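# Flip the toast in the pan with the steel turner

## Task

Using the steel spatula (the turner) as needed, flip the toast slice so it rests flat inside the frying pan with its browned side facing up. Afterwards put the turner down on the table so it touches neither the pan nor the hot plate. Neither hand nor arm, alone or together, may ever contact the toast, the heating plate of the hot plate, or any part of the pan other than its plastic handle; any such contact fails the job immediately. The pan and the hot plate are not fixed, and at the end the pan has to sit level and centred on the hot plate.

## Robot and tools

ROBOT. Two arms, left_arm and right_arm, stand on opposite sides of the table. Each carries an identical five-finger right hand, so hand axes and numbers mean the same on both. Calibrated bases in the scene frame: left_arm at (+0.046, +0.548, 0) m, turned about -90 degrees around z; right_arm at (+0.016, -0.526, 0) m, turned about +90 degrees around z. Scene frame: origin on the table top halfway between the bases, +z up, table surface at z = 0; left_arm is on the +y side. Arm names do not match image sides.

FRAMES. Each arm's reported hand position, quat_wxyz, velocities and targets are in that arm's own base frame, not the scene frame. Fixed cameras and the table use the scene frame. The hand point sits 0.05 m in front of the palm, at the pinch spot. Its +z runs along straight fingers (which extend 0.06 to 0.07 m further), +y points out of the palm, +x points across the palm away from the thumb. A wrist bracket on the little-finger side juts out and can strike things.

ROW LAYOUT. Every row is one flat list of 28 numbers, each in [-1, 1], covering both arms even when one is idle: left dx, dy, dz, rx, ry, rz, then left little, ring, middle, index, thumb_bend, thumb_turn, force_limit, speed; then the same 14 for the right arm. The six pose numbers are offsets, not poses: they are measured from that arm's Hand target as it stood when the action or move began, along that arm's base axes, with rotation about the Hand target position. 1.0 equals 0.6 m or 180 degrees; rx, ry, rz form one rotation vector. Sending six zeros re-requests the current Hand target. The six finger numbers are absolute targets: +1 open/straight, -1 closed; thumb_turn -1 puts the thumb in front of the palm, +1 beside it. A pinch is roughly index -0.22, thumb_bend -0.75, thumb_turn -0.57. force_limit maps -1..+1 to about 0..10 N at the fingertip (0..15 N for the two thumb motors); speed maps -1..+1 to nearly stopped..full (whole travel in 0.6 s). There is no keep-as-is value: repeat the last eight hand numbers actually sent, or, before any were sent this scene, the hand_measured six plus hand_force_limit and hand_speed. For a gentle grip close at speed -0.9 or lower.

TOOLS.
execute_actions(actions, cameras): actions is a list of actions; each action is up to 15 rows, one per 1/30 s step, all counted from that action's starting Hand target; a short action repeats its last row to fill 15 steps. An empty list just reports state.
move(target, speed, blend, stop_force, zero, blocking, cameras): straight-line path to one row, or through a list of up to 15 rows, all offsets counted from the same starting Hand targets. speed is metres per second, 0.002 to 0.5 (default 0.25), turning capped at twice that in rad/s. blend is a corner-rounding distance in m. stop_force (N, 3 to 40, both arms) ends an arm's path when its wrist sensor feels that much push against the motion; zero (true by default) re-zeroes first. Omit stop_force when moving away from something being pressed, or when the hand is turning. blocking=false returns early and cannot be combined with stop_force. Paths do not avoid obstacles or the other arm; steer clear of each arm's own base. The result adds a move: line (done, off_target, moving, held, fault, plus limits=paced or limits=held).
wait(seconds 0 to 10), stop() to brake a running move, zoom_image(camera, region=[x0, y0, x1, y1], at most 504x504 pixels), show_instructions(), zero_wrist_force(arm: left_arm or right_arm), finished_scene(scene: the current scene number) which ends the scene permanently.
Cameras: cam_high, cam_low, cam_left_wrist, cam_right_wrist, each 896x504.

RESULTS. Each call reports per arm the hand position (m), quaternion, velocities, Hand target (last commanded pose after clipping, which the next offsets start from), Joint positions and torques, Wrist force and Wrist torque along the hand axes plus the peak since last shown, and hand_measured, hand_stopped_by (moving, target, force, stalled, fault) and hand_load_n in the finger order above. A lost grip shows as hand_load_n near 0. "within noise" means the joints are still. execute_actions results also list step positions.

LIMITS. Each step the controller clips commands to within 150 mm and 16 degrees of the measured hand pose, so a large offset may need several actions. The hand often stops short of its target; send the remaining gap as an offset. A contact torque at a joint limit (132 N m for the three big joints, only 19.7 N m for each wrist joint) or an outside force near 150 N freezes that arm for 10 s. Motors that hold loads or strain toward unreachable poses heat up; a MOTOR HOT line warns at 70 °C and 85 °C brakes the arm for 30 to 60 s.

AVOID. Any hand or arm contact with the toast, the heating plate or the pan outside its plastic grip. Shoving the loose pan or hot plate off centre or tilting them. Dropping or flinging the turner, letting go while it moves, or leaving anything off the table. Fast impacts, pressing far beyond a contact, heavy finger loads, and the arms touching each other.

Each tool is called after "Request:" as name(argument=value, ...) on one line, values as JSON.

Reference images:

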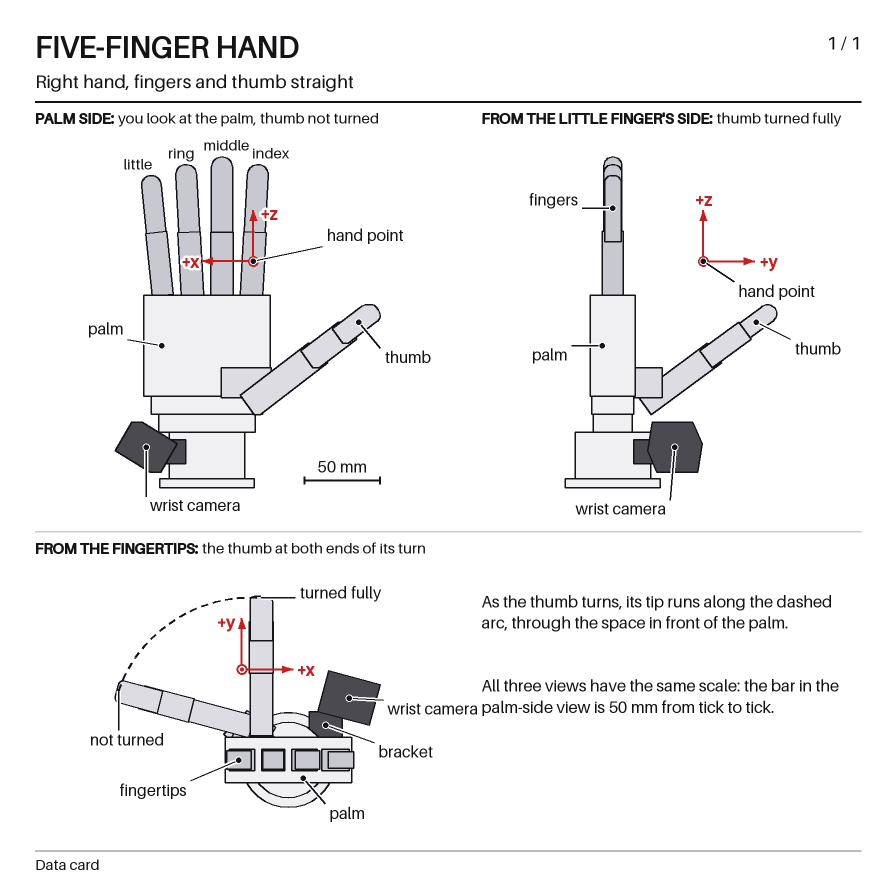

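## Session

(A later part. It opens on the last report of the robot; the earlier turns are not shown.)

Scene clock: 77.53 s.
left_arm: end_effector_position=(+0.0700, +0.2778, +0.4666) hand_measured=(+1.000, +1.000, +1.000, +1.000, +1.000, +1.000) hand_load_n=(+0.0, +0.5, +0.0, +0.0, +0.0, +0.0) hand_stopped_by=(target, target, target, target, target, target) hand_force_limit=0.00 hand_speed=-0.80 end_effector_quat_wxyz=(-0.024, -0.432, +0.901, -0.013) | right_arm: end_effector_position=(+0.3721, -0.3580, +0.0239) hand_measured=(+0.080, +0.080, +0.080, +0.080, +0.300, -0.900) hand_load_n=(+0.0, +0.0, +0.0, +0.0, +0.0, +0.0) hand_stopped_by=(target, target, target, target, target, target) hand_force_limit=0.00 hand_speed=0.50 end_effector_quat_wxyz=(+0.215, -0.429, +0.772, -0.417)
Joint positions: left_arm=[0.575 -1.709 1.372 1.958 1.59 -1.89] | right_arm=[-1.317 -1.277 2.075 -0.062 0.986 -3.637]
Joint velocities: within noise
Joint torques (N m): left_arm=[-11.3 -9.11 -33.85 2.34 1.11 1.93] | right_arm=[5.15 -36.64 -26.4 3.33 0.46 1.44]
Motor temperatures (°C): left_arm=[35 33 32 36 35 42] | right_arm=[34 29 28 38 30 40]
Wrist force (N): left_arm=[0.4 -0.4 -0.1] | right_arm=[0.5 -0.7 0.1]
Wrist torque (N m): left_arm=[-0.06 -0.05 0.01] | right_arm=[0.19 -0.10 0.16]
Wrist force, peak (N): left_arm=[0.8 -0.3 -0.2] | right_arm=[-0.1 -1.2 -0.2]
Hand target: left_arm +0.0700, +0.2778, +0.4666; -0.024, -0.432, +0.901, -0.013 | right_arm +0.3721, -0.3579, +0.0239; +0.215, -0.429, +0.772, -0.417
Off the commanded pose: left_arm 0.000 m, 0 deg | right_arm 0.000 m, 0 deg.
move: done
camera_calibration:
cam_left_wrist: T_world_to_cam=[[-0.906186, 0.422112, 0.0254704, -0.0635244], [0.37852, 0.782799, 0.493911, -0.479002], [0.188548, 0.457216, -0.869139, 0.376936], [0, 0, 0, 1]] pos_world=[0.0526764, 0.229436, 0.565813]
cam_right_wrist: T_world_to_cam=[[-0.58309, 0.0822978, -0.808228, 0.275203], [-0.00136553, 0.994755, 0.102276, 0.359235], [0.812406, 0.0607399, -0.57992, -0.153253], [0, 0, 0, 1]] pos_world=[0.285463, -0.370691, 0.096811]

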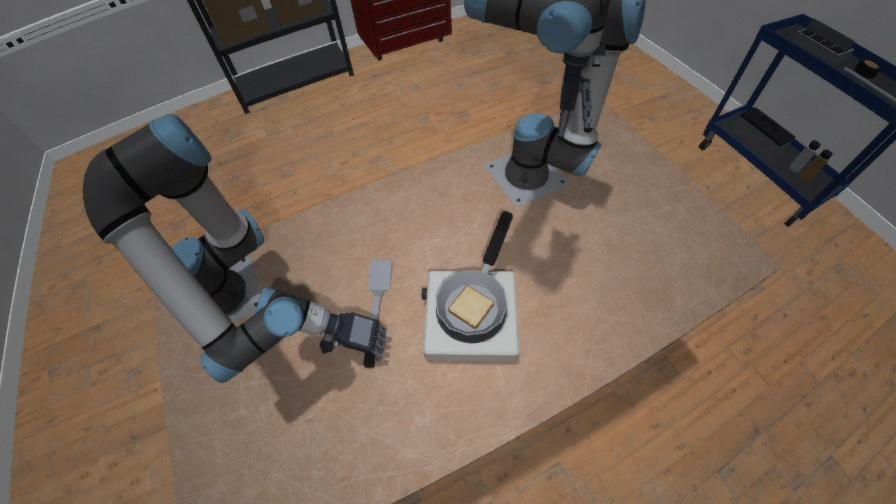

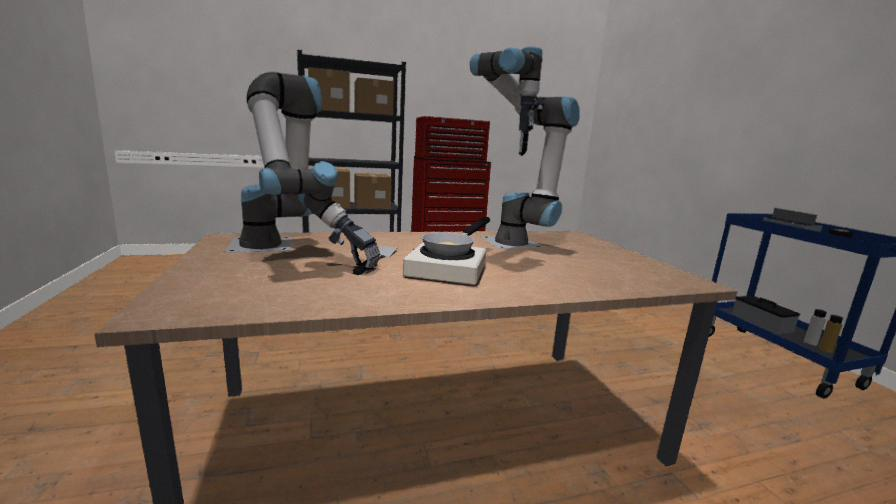

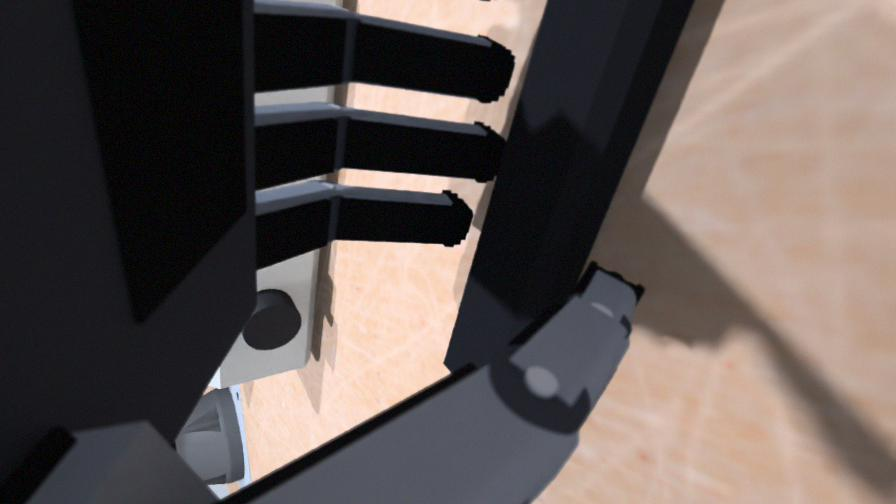

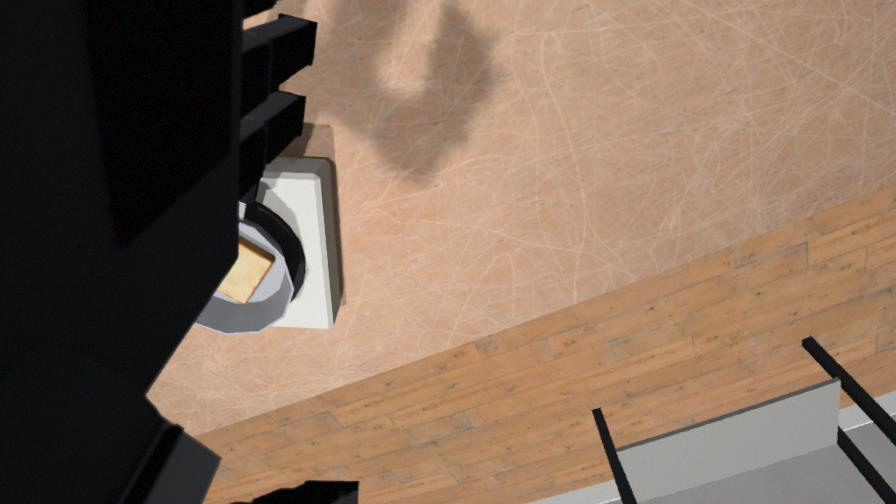

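Request:
move(target=[0,0,0,0,0,0,1,1,1,1,1,1,0,-0.8,0,0,-0.0117,0,0,0,0.08,0.08,0.08,0.08,0.3,-0.9,0,0.5], speed=0.02, stop_force=4, cameras=[])

Request:
move(target=[0,0,0,0,0,0,1,1,1,1,1,1,0,-0.8,0,0,0,0,0,0,-0.5,-0.4,-0.4,-0.4,-0.7,-0.9,-0.2,-0.75])

Request:
zoom_image(camera="cam_low", region=[330, 220, 400, 290])

Scene clock: 80.23 s.
left_arm: end_effector_position=(+0.0700, +0.2778, +0.4666) hand_measured=(+1.000, +1.000, +1.000, +1.000, +1.000, +1.000) hand_load_n=(+0.0, +0.0, +0.0, +0.0, +0.0, +0.0) hand_stopped_by=(target, target, target, target, target, target) hand_force_limit=0.00 hand_speed=-0.80 end_effector_quat_wxyz=(-0.024, -0.432, +0.901, -0.013) | right_arm: end_effector_position=(+0.3721, -0.3580, +0.0207) hand_measured=(+0.080, +0.080, +0.080, +0.080, +0.300, -0.900) hand_load_n=(+0.0, +0.0, -0.5, +0.0, +0.0, +0.0) hand_stopped_by=(target, target, target, target, target, target) hand_force_limit=0.00 hand_speed=0.50 end_effector_quat_wxyz=(+0.215, -0.429, +0.772, -0.417)
Joint positions: left_arm=[0.575 -1.709 1.372 1.958 1.59 -1.89] | right_arm=[-1.317 -1.271 2.078 -0.071 0.986 -3.637]
Joint velocities: within noise
Joint torques (N m): left_arm=[-11.58 -10.04 -32.26 2.08 1.3 2.11] | right_arm=[4.92 -28.83 -25.17 0.11 0.4 1.12]
Motor temperatures (°C): left_arm=[35 33 32 36 35 42] | right_arm=[34 29 28 38 30 40]
Wrist force (N): left_arm=[0.5 -0.4 0.2] | right_arm=[1.0 -3.1 -1.4]
Wrist torque (N m): left_arm=[-0.07 -0.08 0.02] | right_arm=[0.22 -0.05 0.10]
Wrist force, peak (N): left_arm=[0.6 -0.5 0.0] | right_arm=[2.5 -13.2 -8.5]
Hand target: left_arm +0.0700, +0.2778, +0.4666; -0.024, -0.432, +0.901, -0.013 | right_arm +0.3721, -0.3580, +0.0207; +0.215, -0.429, +0.772, -0.417 (not the last commanded pose)
Off the commanded pose: left_arm 0.000 m, 0 deg | right_arm 0.004 m, 0 deg.
move: contact (right_arm)
No camera images: "cameras" was empty.

Scene clock: 81.90 s.
left_arm: end_effector_position=(+0.0700, +0.2778, +0.4666) hand_measured=(+1.000, +1.000, +1.000, +1.000, +1.000, +1.000) hand_load_n=(+0.0, +0.0, +0.0, +0.0, +0.0, +0.0) hand_stopped_by=(target, target, target, target, target, target) hand_force_limit=0.00 hand_speed=-0.80 end_effector_quat_wxyz=(-0.024, -0.432, +0.901, -0.013) | right_arm: end_effector_position=(+0.3721, -0.3580, +0.0207) hand_measured=(-0.500, -0.098, -0.070, -0.112, +0.202, -0.900) hand_load_n=(+0.0, +2.0, +2.0, +5.0, +7.5, +3.0) hand_stopped_by=(target, force, force, force, force, target) hand_force_limit=-0.20 hand_speed=-0.75 end_effector_quat_wxyz=(+0.215, -0.429, +0.772, -0.417)
Joint positions: left_arm=[0.575 -1.709 1.372 1.958 1.59 -1.89] | right_arm=[-1.317 -1.271 2.078 -0.071 0.986 -3.637]
Joint velocities: within noise
Joint torques (N m): left_arm=[-12.39 -9.56 -31.73 2.14 1.25 2.03] | right_arm=[5.19 -27.55 -23.39 -0.88 0.4 1.07]
Motor temperatures (°C): left_arm=[35 33 32 36 35 42] | right_arm=[34 29 28 38 30 40]
Wrist force (N): left_arm=[0.2 0.1 0.0] | right_arm=[0.7 -0.7 -0.2]
Wrist torque (N m): left_arm=[0.01 -0.03 0.02] | right_arm=[0.14 -0.11 0.14]
Wrist force, peak (N): left_arm=[0.8 -0.2 0.1] | right_arm=[0.9 -3.1 -1.5]
Hand target: left_arm +0.0700, +0.2778, +0.4666; -0.024, -0.432, +0.901, -0.013 | right_arm +0.3721, -0.3580, +0.0207; +0.215, -0.429, +0.772, -0.417
Off the commanded pose: left_arm 0.000 m, 0 deg | right_arm 0.000 m, 0 deg.
move: done
camera_calibration:
cam_left_wrist: T_world_to_cam=[[-0.906186, 0.422112, 0.0254703, -0.0635243], [0.378519, 0.782799, 0.493911, -0.479002], [0.188548, 0.457216, -0.869139, 0.376936], [0, 0, 0, 1]] pos_world=[0.0526764, 0.229436, 0.565813]
cam_right_wrist: T_world_to_cam=[[-0.58307, 0.0822074, -0.808252, 0.272558], [-0.00137569, 0.994766, 0.10217, 0.359618], [0.812421, 0.0606843, -0.579905, -0.155167], [0, 0, 0, 1]] pos_world=[0.285476, -0.370726, 0.0935713]

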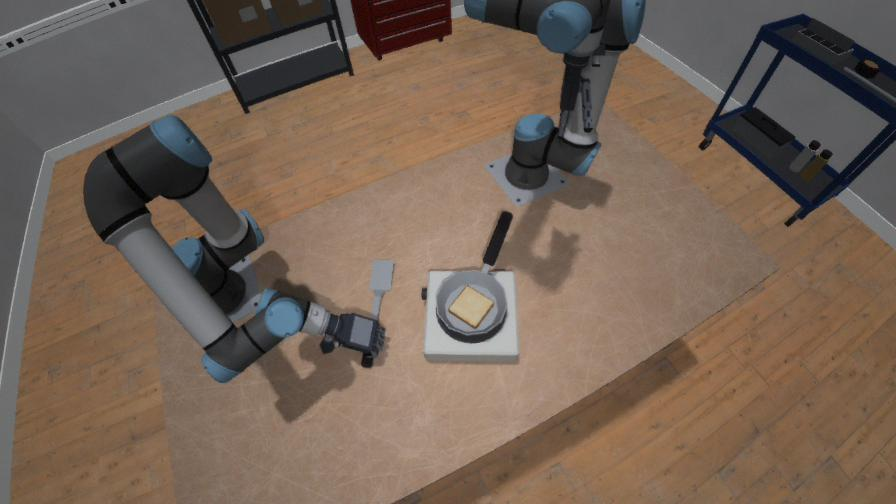

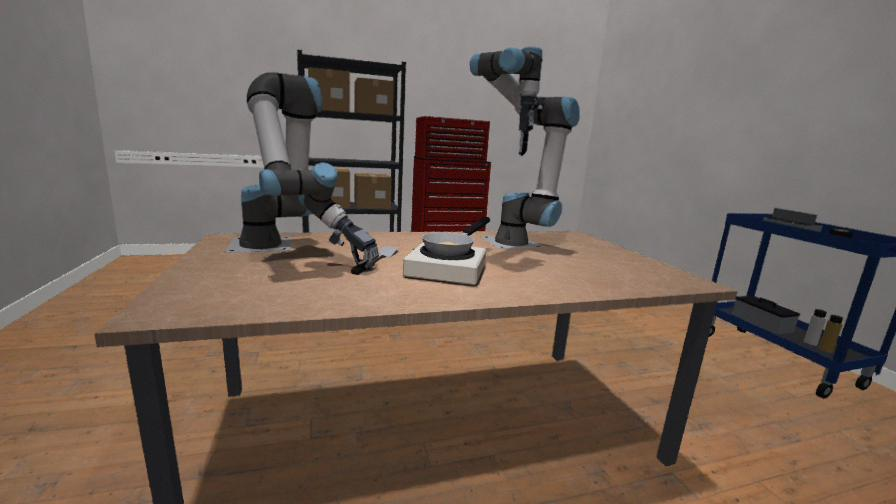

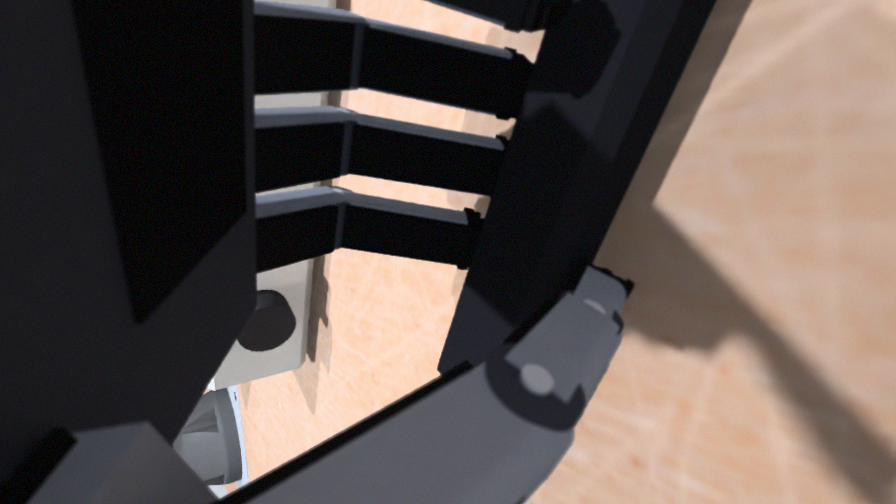

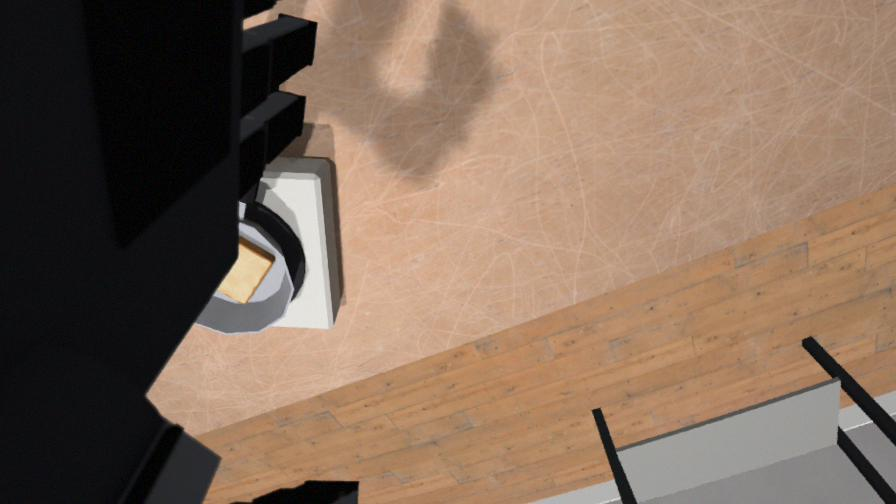

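Scaled by 7.200 from the camera's 896x504 image, which has a finer 1280x720 frame.

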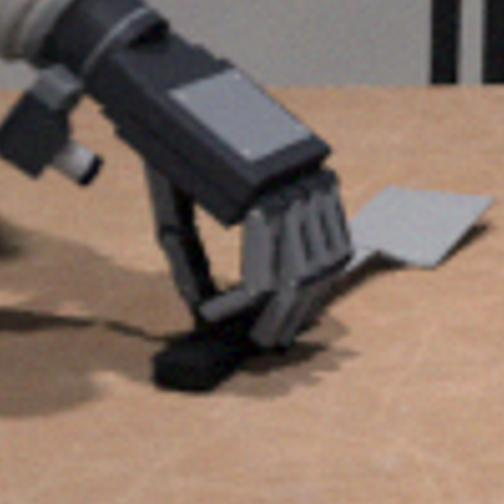

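Request:
move(target=[0,0,0,0,0,0,1,1,1,1,1,1,0,-0.8,0,0,0,0,0,0,-0.5,-0.5,-0.5,-0.5,-0.75,-0.9,0.4,-0.85], cameras=[])

Request:
move(target=[0,0,0,0,0,0,1,1,1,1,1,1,0,-0.8,0,0,0.05,0,0,0,-0.5,-0.5,-0.5,-0.5,-0.75,-0.9,0.4,-0.85], speed=0.05)

Request:
zoom_image(camera="cam_low", region=[330, 220, 400, 290])

Scene clock: 83.83 s.
left_arm: end_effector_position=(+0.0700, +0.2778, +0.4666) hand_measured=(+1.000, +1.000, +1.000, +1.000, +1.000, +1.000) hand_load_n=(+0.0, +0.0, +0.0, +0.0, +0.0, +0.0) hand_stopped_by=(target, target, target, target, target, target) hand_force_limit=0.00 hand_speed=-0.80 end_effector_quat_wxyz=(-0.024, -0.432, +0.901, -0.013) | right_arm: end_effector_position=(+0.3721, -0.3580, +0.0207) hand_measured=(-0.500, -0.120, -0.084, -0.118, +0.204, -0.900) hand_load_n=(+0.0, +10.0, +7.0, +2.5, +12.5, +4.0) hand_stopped_by=(target, force, force, force, force, target) hand_force_limit=0.40 hand_speed=-0.85 end_effector_quat_wxyz=(+0.215, -0.429, +0.772, -0.417)
Joint positions: left_arm=[0.575 -1.709 1.372 1.958 1.59 -1.89] | right_arm=[-1.317 -1.271 2.078 -0.071 0.986 -3.637]
Joint velocities: within noise
Joint torques (N m): left_arm=[-10.78 -9.64 -32.88 2.17 1.21 2.04] | right_arm=[5.78 -26.92 -20.1 -0.24 0.41 1.28]
Motor temperatures (°C): left_arm=[35 33 32 36 35 42] | right_arm=[34 29 28 38 30 40]
Wrist force (N): left_arm=[0.2 -0.3 0.0] | right_arm=[1.2 -5.4 -2.5]
Wrist torque (N m): left_arm=[-0.04 -0.03 0.00] | right_arm=[0.01 -0.33 0.08]
Wrist force, peak (N): left_arm=[0.5 -0.5 -0.2] | right_arm=[1.3 -5.8 -1.9]
Hand target: left_arm +0.0700, +0.2778, +0.4666; -0.024, -0.432, +0.901, -0.013 | right_arm +0.3721, -0.3580, +0.0207; +0.215, -0.429, +0.772, -0.417
Off the commanded pose: left_arm 0.000 m, 0 deg | right_arm 0.000 m, 0 deg.
move: done
No camera images: "cameras" was empty.

Scene clock: 84.77 s.
left_arm: end_effector_position=(+0.0700, +0.2778, +0.4666) hand_measured=(+1.000, +1.000, +1.000, +1.000, +1.000, +1.000) hand_load_n=(+0.0, +0.0, +0.0, +0.0, +0.0, +0.0) hand_stopped_by=(target, target, target, target, target, target) hand_force_limit=0.00 hand_speed=-0.80 end_effector_quat_wxyz=(-0.024, -0.432, +0.901, -0.013) | right_arm: end_effector_position=(+0.3722, -0.3581, +0.0508) hand_measured=(-0.500, -0.120, -0.084, -0.118, +0.204, -0.900) hand_load_n=(-1.5, +1.0, +3.0, +7.5, +13.0, +1.5) hand_stopped_by=(target, force, force, force, force, target) hand_force_limit=0.40 hand_speed=-0.85 end_effector_quat_wxyz=(+0.215, -0.429, +0.772, -0.417)
Joint positions: left_arm=[0.575 -1.709 1.372 1.958 1.59 -1.89] | right_arm=[-1.317 -1.326 2.049 0.012 0.986 -3.637]
Joint velocities: within noise
Joint torques (N m): left_arm=[-11.61 -9.62 -33.28 2.11 1.48 2.02] | right_arm=[4.49 -24.23 -10.53 -0.94 -0.51 -1.09]
Motor temperatures (°C): left_arm=[35 33 32 36 35 42] | right_arm=[34 29 28 38 30 40]
Wrist force (N): left_arm=[0.5 -0.3 -0.1] | right_arm=[0.2 0.7 0.8]
Wrist torque (N m): left_arm=[-0.03 -0.07 0.02] | right_arm=[0.20 0.05 -0.01]
Wrist force, peak (N): left_arm=[0.9 -0.3 -0.2] | right_arm=[1.3 -5.4 -2.2]
Hand target: left_arm +0.0700, +0.2778, +0.4666; -0.024, -0.432, +0.901, -0.013 | right_arm +0.3721, -0.3580, +0.0507; +0.215, -0.429, +0.772, -0.417
Off the commanded pose: left_arm 0.000 m, 0 deg | right_arm 0.000 m, 0 deg.
move: done
camera_calibration:
cam_left_wrist: T_world_to_cam=[[-0.906186, 0.422112, 0.0254701, -0.0635241], [0.378519, 0.7828, 0.493911, -0.479002], [0.188547, 0.457216, -0.869139, 0.376936], [0, 0, 0, 1]] pos_world=[0.0526765, 0.229436, 0.565813]
cam_right_wrist: T_world_to_cam=[[-0.583004, 0.0821218, -0.808309, 0.29684], [-0.00133529, 0.99478, 0.10203, 0.356628], [0.812468, 0.0605631, -0.579851, -0.137817], [0, 0, 0, 1]] pos_world=[0.285507, -0.370797, 0.123638]

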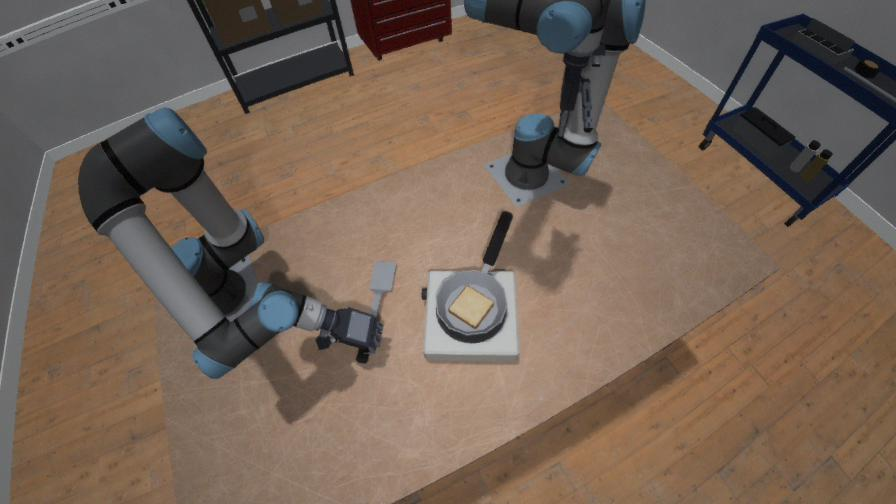

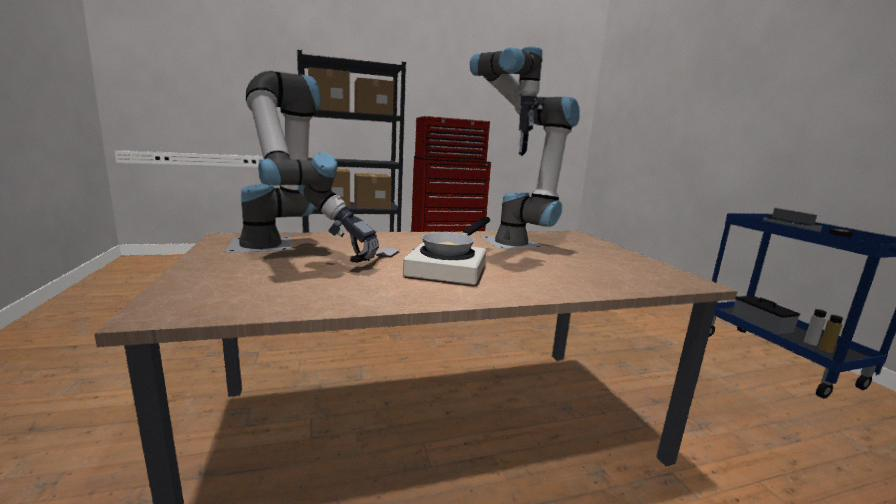

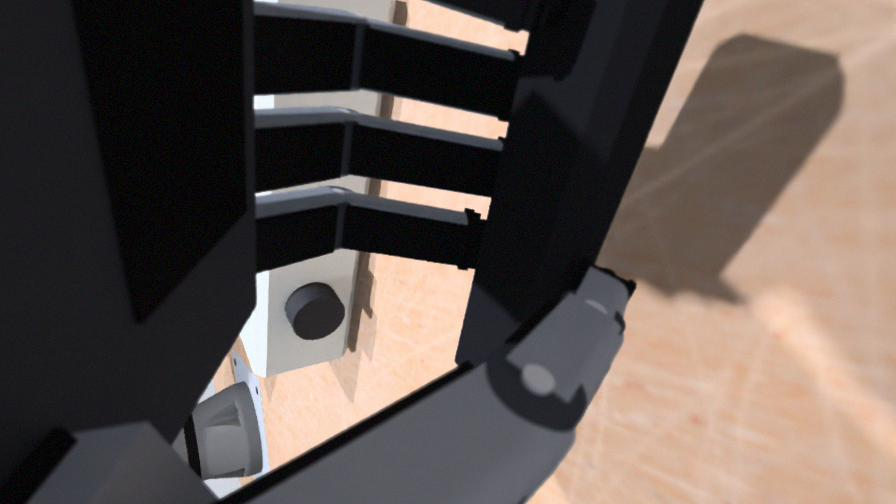

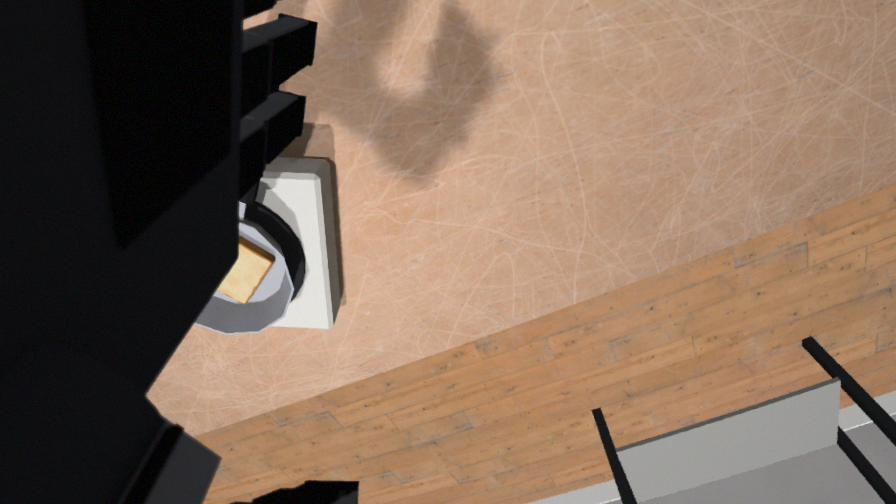

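Scaled by 7.200 from the camera's 896x504 image, which has a finer 1280x720 frame.

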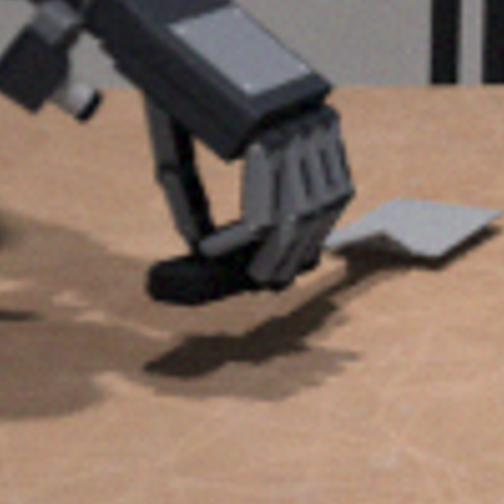

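Request:
move(target=[0,0,0,0,0,0,1,1,1,1,1,1,0,-0.8,0,0,0.3,0,0,0,-0.5,-0.5,-0.5,-0.5,-0.75,-0.9,0.4,-0.85], speed=0.1)

Request:
zoom_image(camera="cam_low", region=[310, 140, 430, 260])

Request:
zoom_image(camera="cam_high", region=[310, 230, 430, 380])

Scene clock: 88.07 s.
left_arm: end_effector_position=(+0.0700, +0.2778, +0.4666) hand_measured=(+1.000, +1.000, +1.000, +1.000, +1.000, +1.000) hand_load_n=(+0.0, +0.0, +0.0, +0.0, +0.0, +0.0) hand_stopped_by=(target, target, target, target, target, target) hand_force_limit=0.00 hand_speed=-0.80 end_effector_quat_wxyz=(-0.024, -0.432, +0.901, -0.013) | right_arm: end_effector_position=(+0.3721, -0.3580, +0.2307) hand_measured=(-0.500, -0.120, -0.084, -0.118, +0.204, -0.900) hand_load_n=(-1.5, +1.0, +3.0, +8.0, +12.5, +1.5) hand_stopped_by=(target, force, force, force, force, target) hand_force_limit=0.40 hand_speed=-0.85 end_effector_quat_wxyz=(+0.215, -0.429, +0.772, -0.417)
Joint positions: left_arm=[0.575 -1.709 1.372 1.958 1.59 -1.89] | right_arm=[-1.317 -1.534 1.771 0.499 0.986 -3.637]
Joint velocities: within noise
Joint torques (N m): left_arm=[-11.96 -9.31 -31.99 1.93 1.28 2.18] | right_arm=[-6.78 -21.57 -22.75 1.09 -2.62 -1.91]
Motor temperatures (°C): left_arm=[35 32 32 36 35 42] | right_arm=[34 29 28 38 30 40]
Wrist force (N): left_arm=[0.5 -0.3 -0.1] | right_arm=[0.5 0.7 1.4]
Wrist torque (N m): left_arm=[-0.03 -0.07 0.03] | right_arm=[0.14 0.01 -0.02]
Wrist force, peak (N): left_arm=[0.8 -0.2 -0.1] | right_arm=[0.1 1.7 1.5]
Hand target: left_arm +0.0700, +0.2778, +0.4666; -0.024, -0.432, +0.901, -0.013 | right_arm +0.3721, -0.3580, +0.2307; +0.215, -0.429, +0.772, -0.417
Off the commanded pose: left_arm 0.000 m, 0 deg | right_arm 0.000 m, 0 deg.
move: done
camera_calibration:
cam_left_wrist: T_world_to_cam=[[-0.906186, 0.422112, 0.0254701, -0.0635241], [0.378519, 0.7828, 0.493911, -0.479002], [0.188548, 0.457216, -0.869139, 0.376936], [0, 0, 0, 1]] pos_world=[0.0526765, 0.229436, 0.565813]
cam_right_wrist: T_world_to_cam=[[-0.583042, 0.0820959, -0.808283, 0.442261], [-0.00139386, 0.994779, 0.102043, 0.338215], [0.812441, 0.0606222, -0.579884, -0.0334302], [0, 0, 0, 1]] pos_world=[0.285488, -0.37073, 0.303574]

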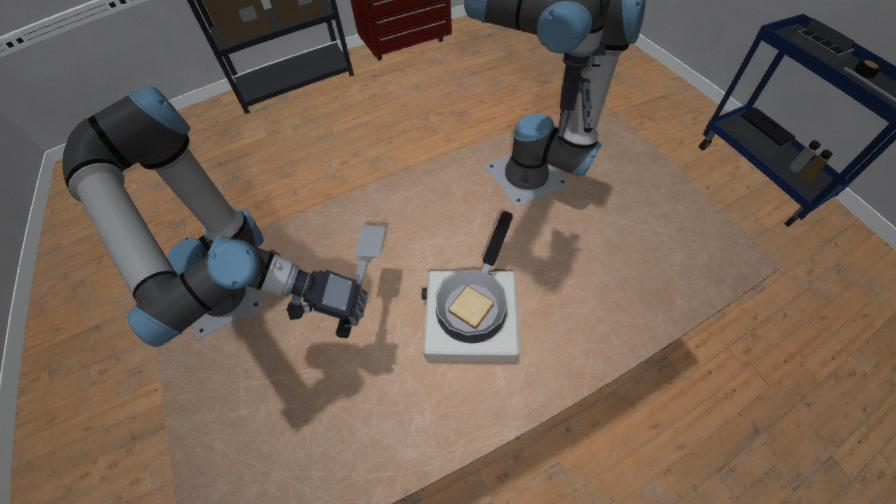

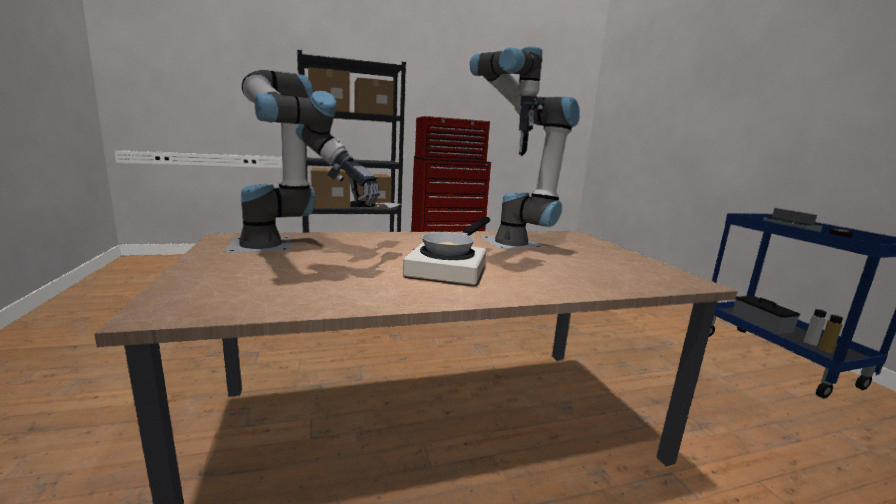

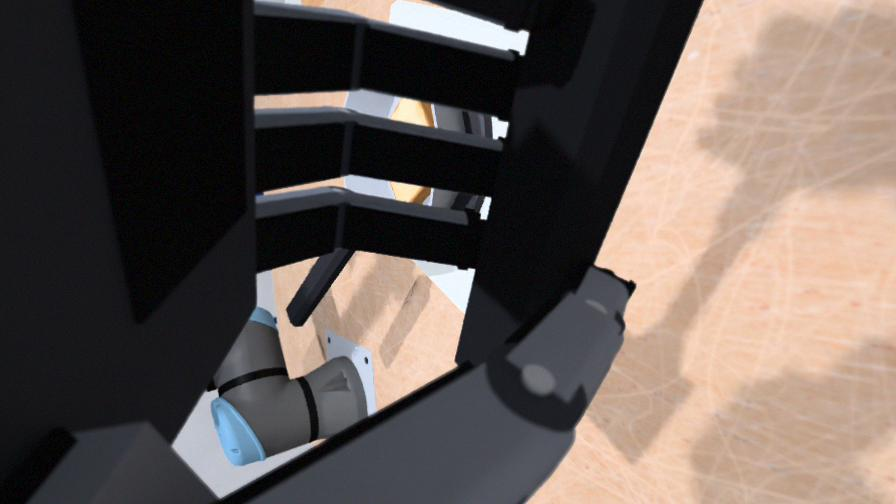

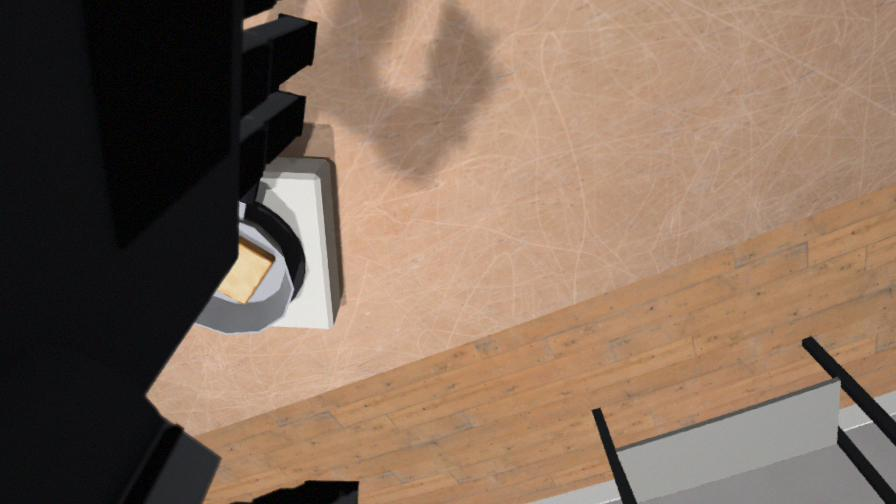

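Scaled by 4.200 from the camera's 896x504 image, which has a finer 1280x720 frame.

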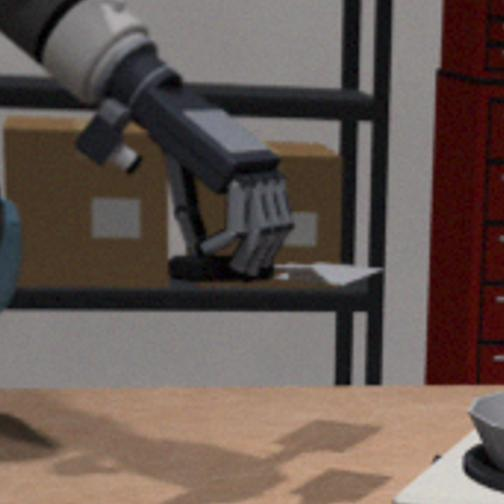

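Scaled by 3.360 from the camera's 896x504 image, which has a finer 1280x720 frame.

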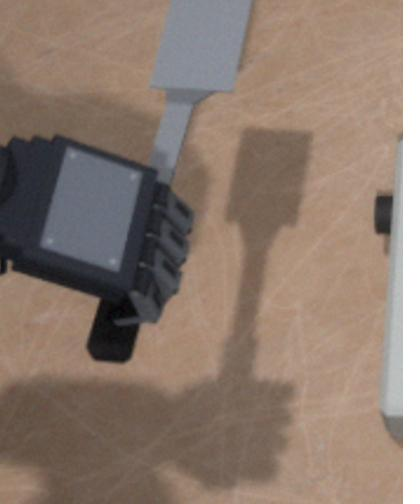

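Request:
zoom_image(camera="cam_high", region=[330, 210, 400, 350])

Request:
zoom_image(camera="cam_low", region=[345, 175, 410, 225])

Scaled by 3.600 from the camera's 896x504 image, which has a finer 1280x720 frame.

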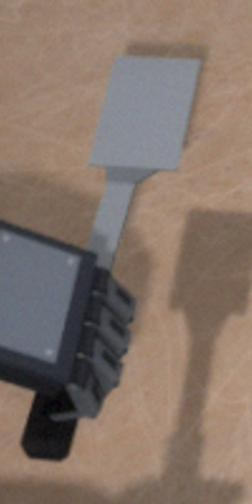

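Scaled by 7.754 from the camera's 896x504 image, which has a finer 1280x720 frame.

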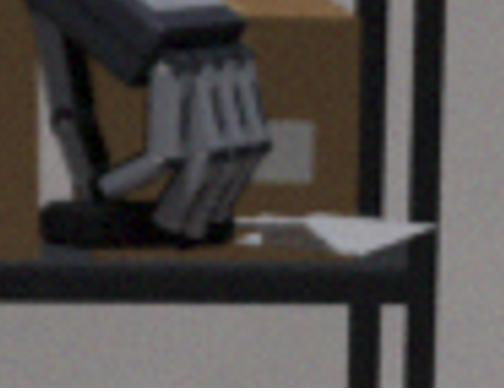

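Request:
zoom_image(camera="cam_high", region=[150, 200, 290, 350])

Request:
zoom_image(camera="cam_high", region=[470, 110, 610, 220])

Request:
zoom_image(camera="cam_low", region=[470, 180, 570, 260])

Request:
zoom_image(camera="cam_low", region=[210, 180, 310, 260])

Scaled by 3.360 from the camera's 896x504 image, which has a finer 1280x720 frame.

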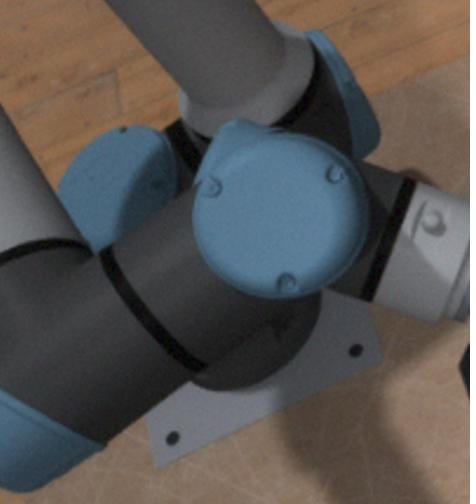

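Scaled by 3.600 from the camera's 896x504 image, which has a finer 1280x720 frame.

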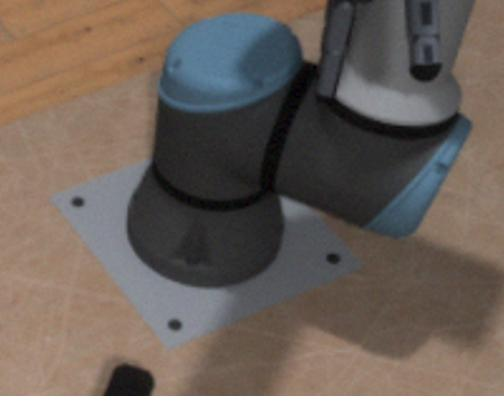

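Scaled by 5.040 from the camera's 896x504 image, which has a finer 1280x720 frame.

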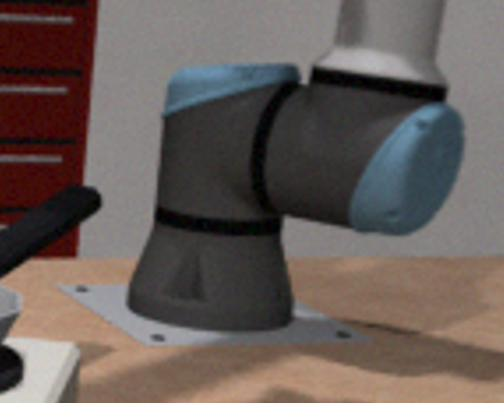

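Scaled by 5.040 from the camera's 896x504 image, which has a finer 1280x720 frame.

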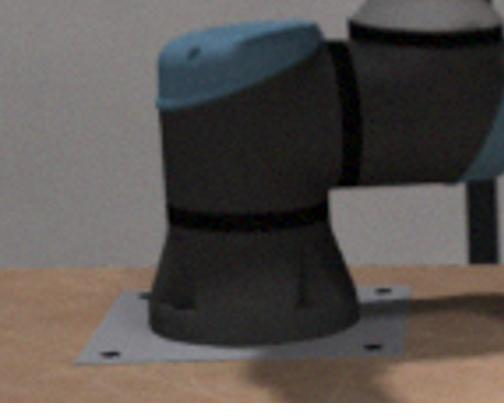

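Request:
move(target=[0,0,0,0,0,0,1,1,1,1,1,1,0,-0.8,-0.0188,-0.306,0.0483,-0.0360,0.0435,-0.2103,-0.5,-0.5,-0.5,-0.5,-0.75,-0.9,0.4,-0.85], speed=0.15)

Request:
zoom_image(camera="cam_low", region=[330, 130, 530, 290])

Request:
zoom_image(camera="cam_high", region=[360, 200, 540, 400])

Scene clock: 108.43 s.
left_arm: end_effector_position=(+0.0700, +0.2778, +0.4666) hand_measured=(+1.000, +1.000, +1.000, +1.000, +1.000, +1.000) hand_load_n=(+0.0, +0.0, +0.0, +0.0, +0.0, +0.0) hand_stopped_by=(target, target, target, target, target, target) hand_force_limit=0.00 hand_speed=-0.80 end_effector_quat_wxyz=(-0.024, -0.432, +0.901, -0.013) | right_arm: end_effector_position=(+0.3609, -0.5415, +0.2597) hand_measured=(-0.500, -0.120, -0.084, -0.118, +0.204, -0.900) hand_load_n=(-1.5, +1.0, +3.0, +8.0, +13.0, +1.5) hand_stopped_by=(target, force, force, force, force, target) hand_force_limit=0.40 hand_speed=-0.85 end_effector_quat_wxyz=(-0.008, -0.194, +0.857, -0.477)
Joint positions: left_arm=[0.575 -1.709 1.372 1.958 1.59 -1.89] | right_arm=[-1.157 -1.255 1.337 0.505 1.745 -3.267]
Joint velocities: within noise
Joint torques (N m): left_arm=[-12.3 -10.05 -32.86 1.72 1.34 2.38] | right_arm=[-9.18 -39.98 -26.34 -1.7 0.94 -1.22]
Motor temperatures (°C): left_arm=[35 32 32 36 35 42] | right_arm=[34 29 28 38 30 40]
Wrist force (N): left_arm=[0.5 -0.3 -0.2] | right_arm=[-0.5 0.9 1.3]
Wrist torque (N m): left_arm=[-0.03 -0.07 0.03] | right_arm=[0.09 0.14 -0.08]
Wrist force, peak (N): left_arm=[0.6 -0.5 0.0] | right_arm=[-0.4 0.6 2.2]
Hand target: left_arm +0.0700, +0.2778, +0.4666; -0.024, -0.432, +0.901, -0.013 | right_arm +0.3608, -0.5416, +0.2597; -0.008, -0.194, +0.857, -0.477
Off the commanded pose: left_arm 0.000 m, 0 deg | right_arm 0.000 m, 0 deg.
move: done
camera_calibration:
cam_left_wrist: T_world_to_cam=[[-0.906186, 0.422112, 0.02547, -0.0635241], [0.378519, 0.782799, 0.493911, -0.479002], [0.188548, 0.457216, -0.869139, 0.376936], [0, 0, 0, 1]] pos_world=[0.0526764, 0.229436, 0.565813]
cam_right_wrist: T_world_to_cam=[[-0.537033, 0.375211, -0.755521, 0.602625], [0.615035, 0.787142, -0.0462589, 0.221364], [0.577345, -0.489514, -0.653489, -0.190342], [0, 0, 0, 1]] pos_world=[0.297376, -0.493531, 0.341149]

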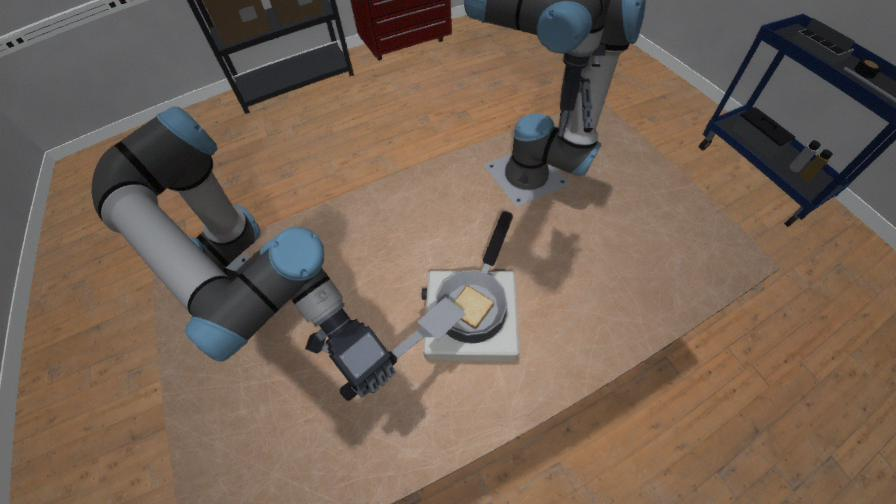

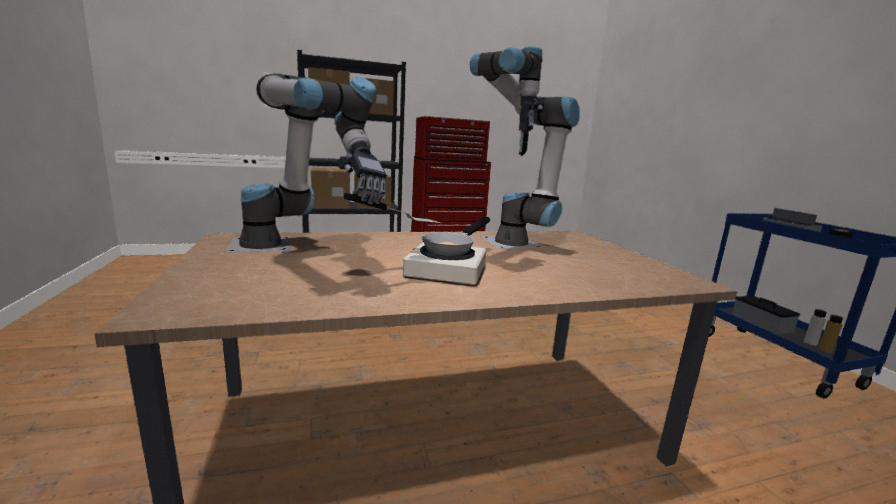

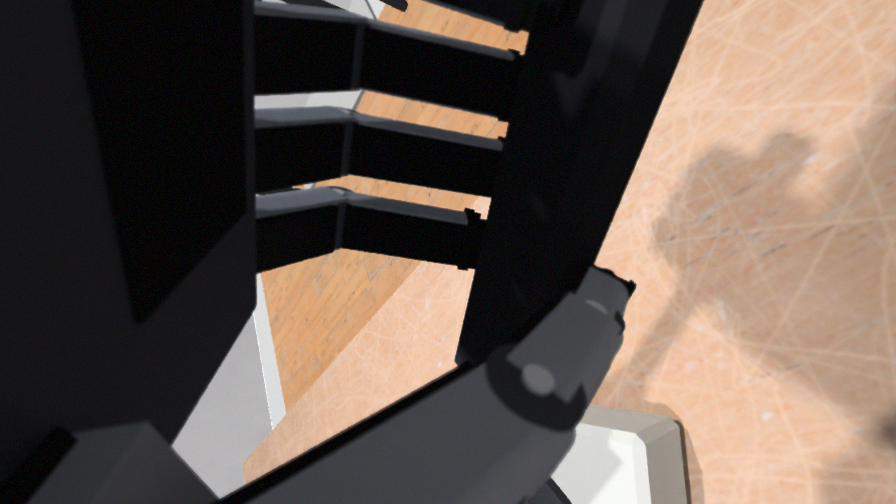

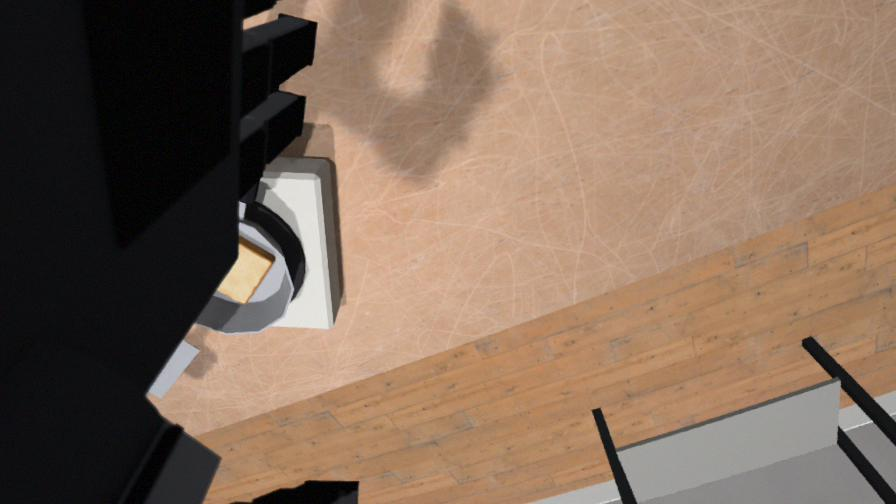

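Scaled by 2.520 from the camera's 896x504 image, which has a finer 1280x720 frame.

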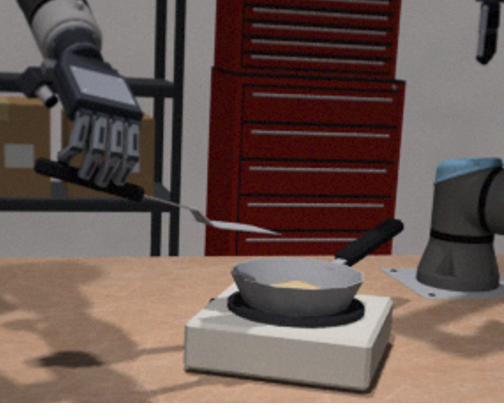

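Scaled by 2.520 from the camera's 896x504 image, which has a finer 1280x720 frame.

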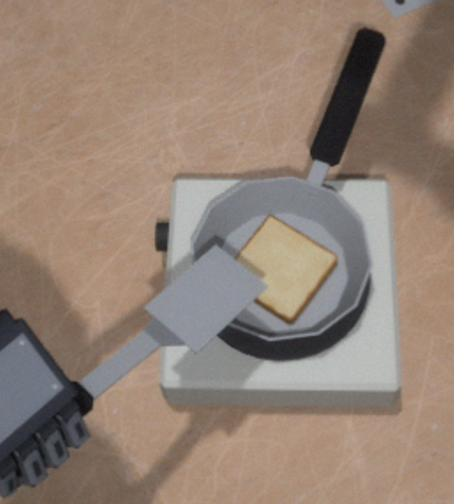

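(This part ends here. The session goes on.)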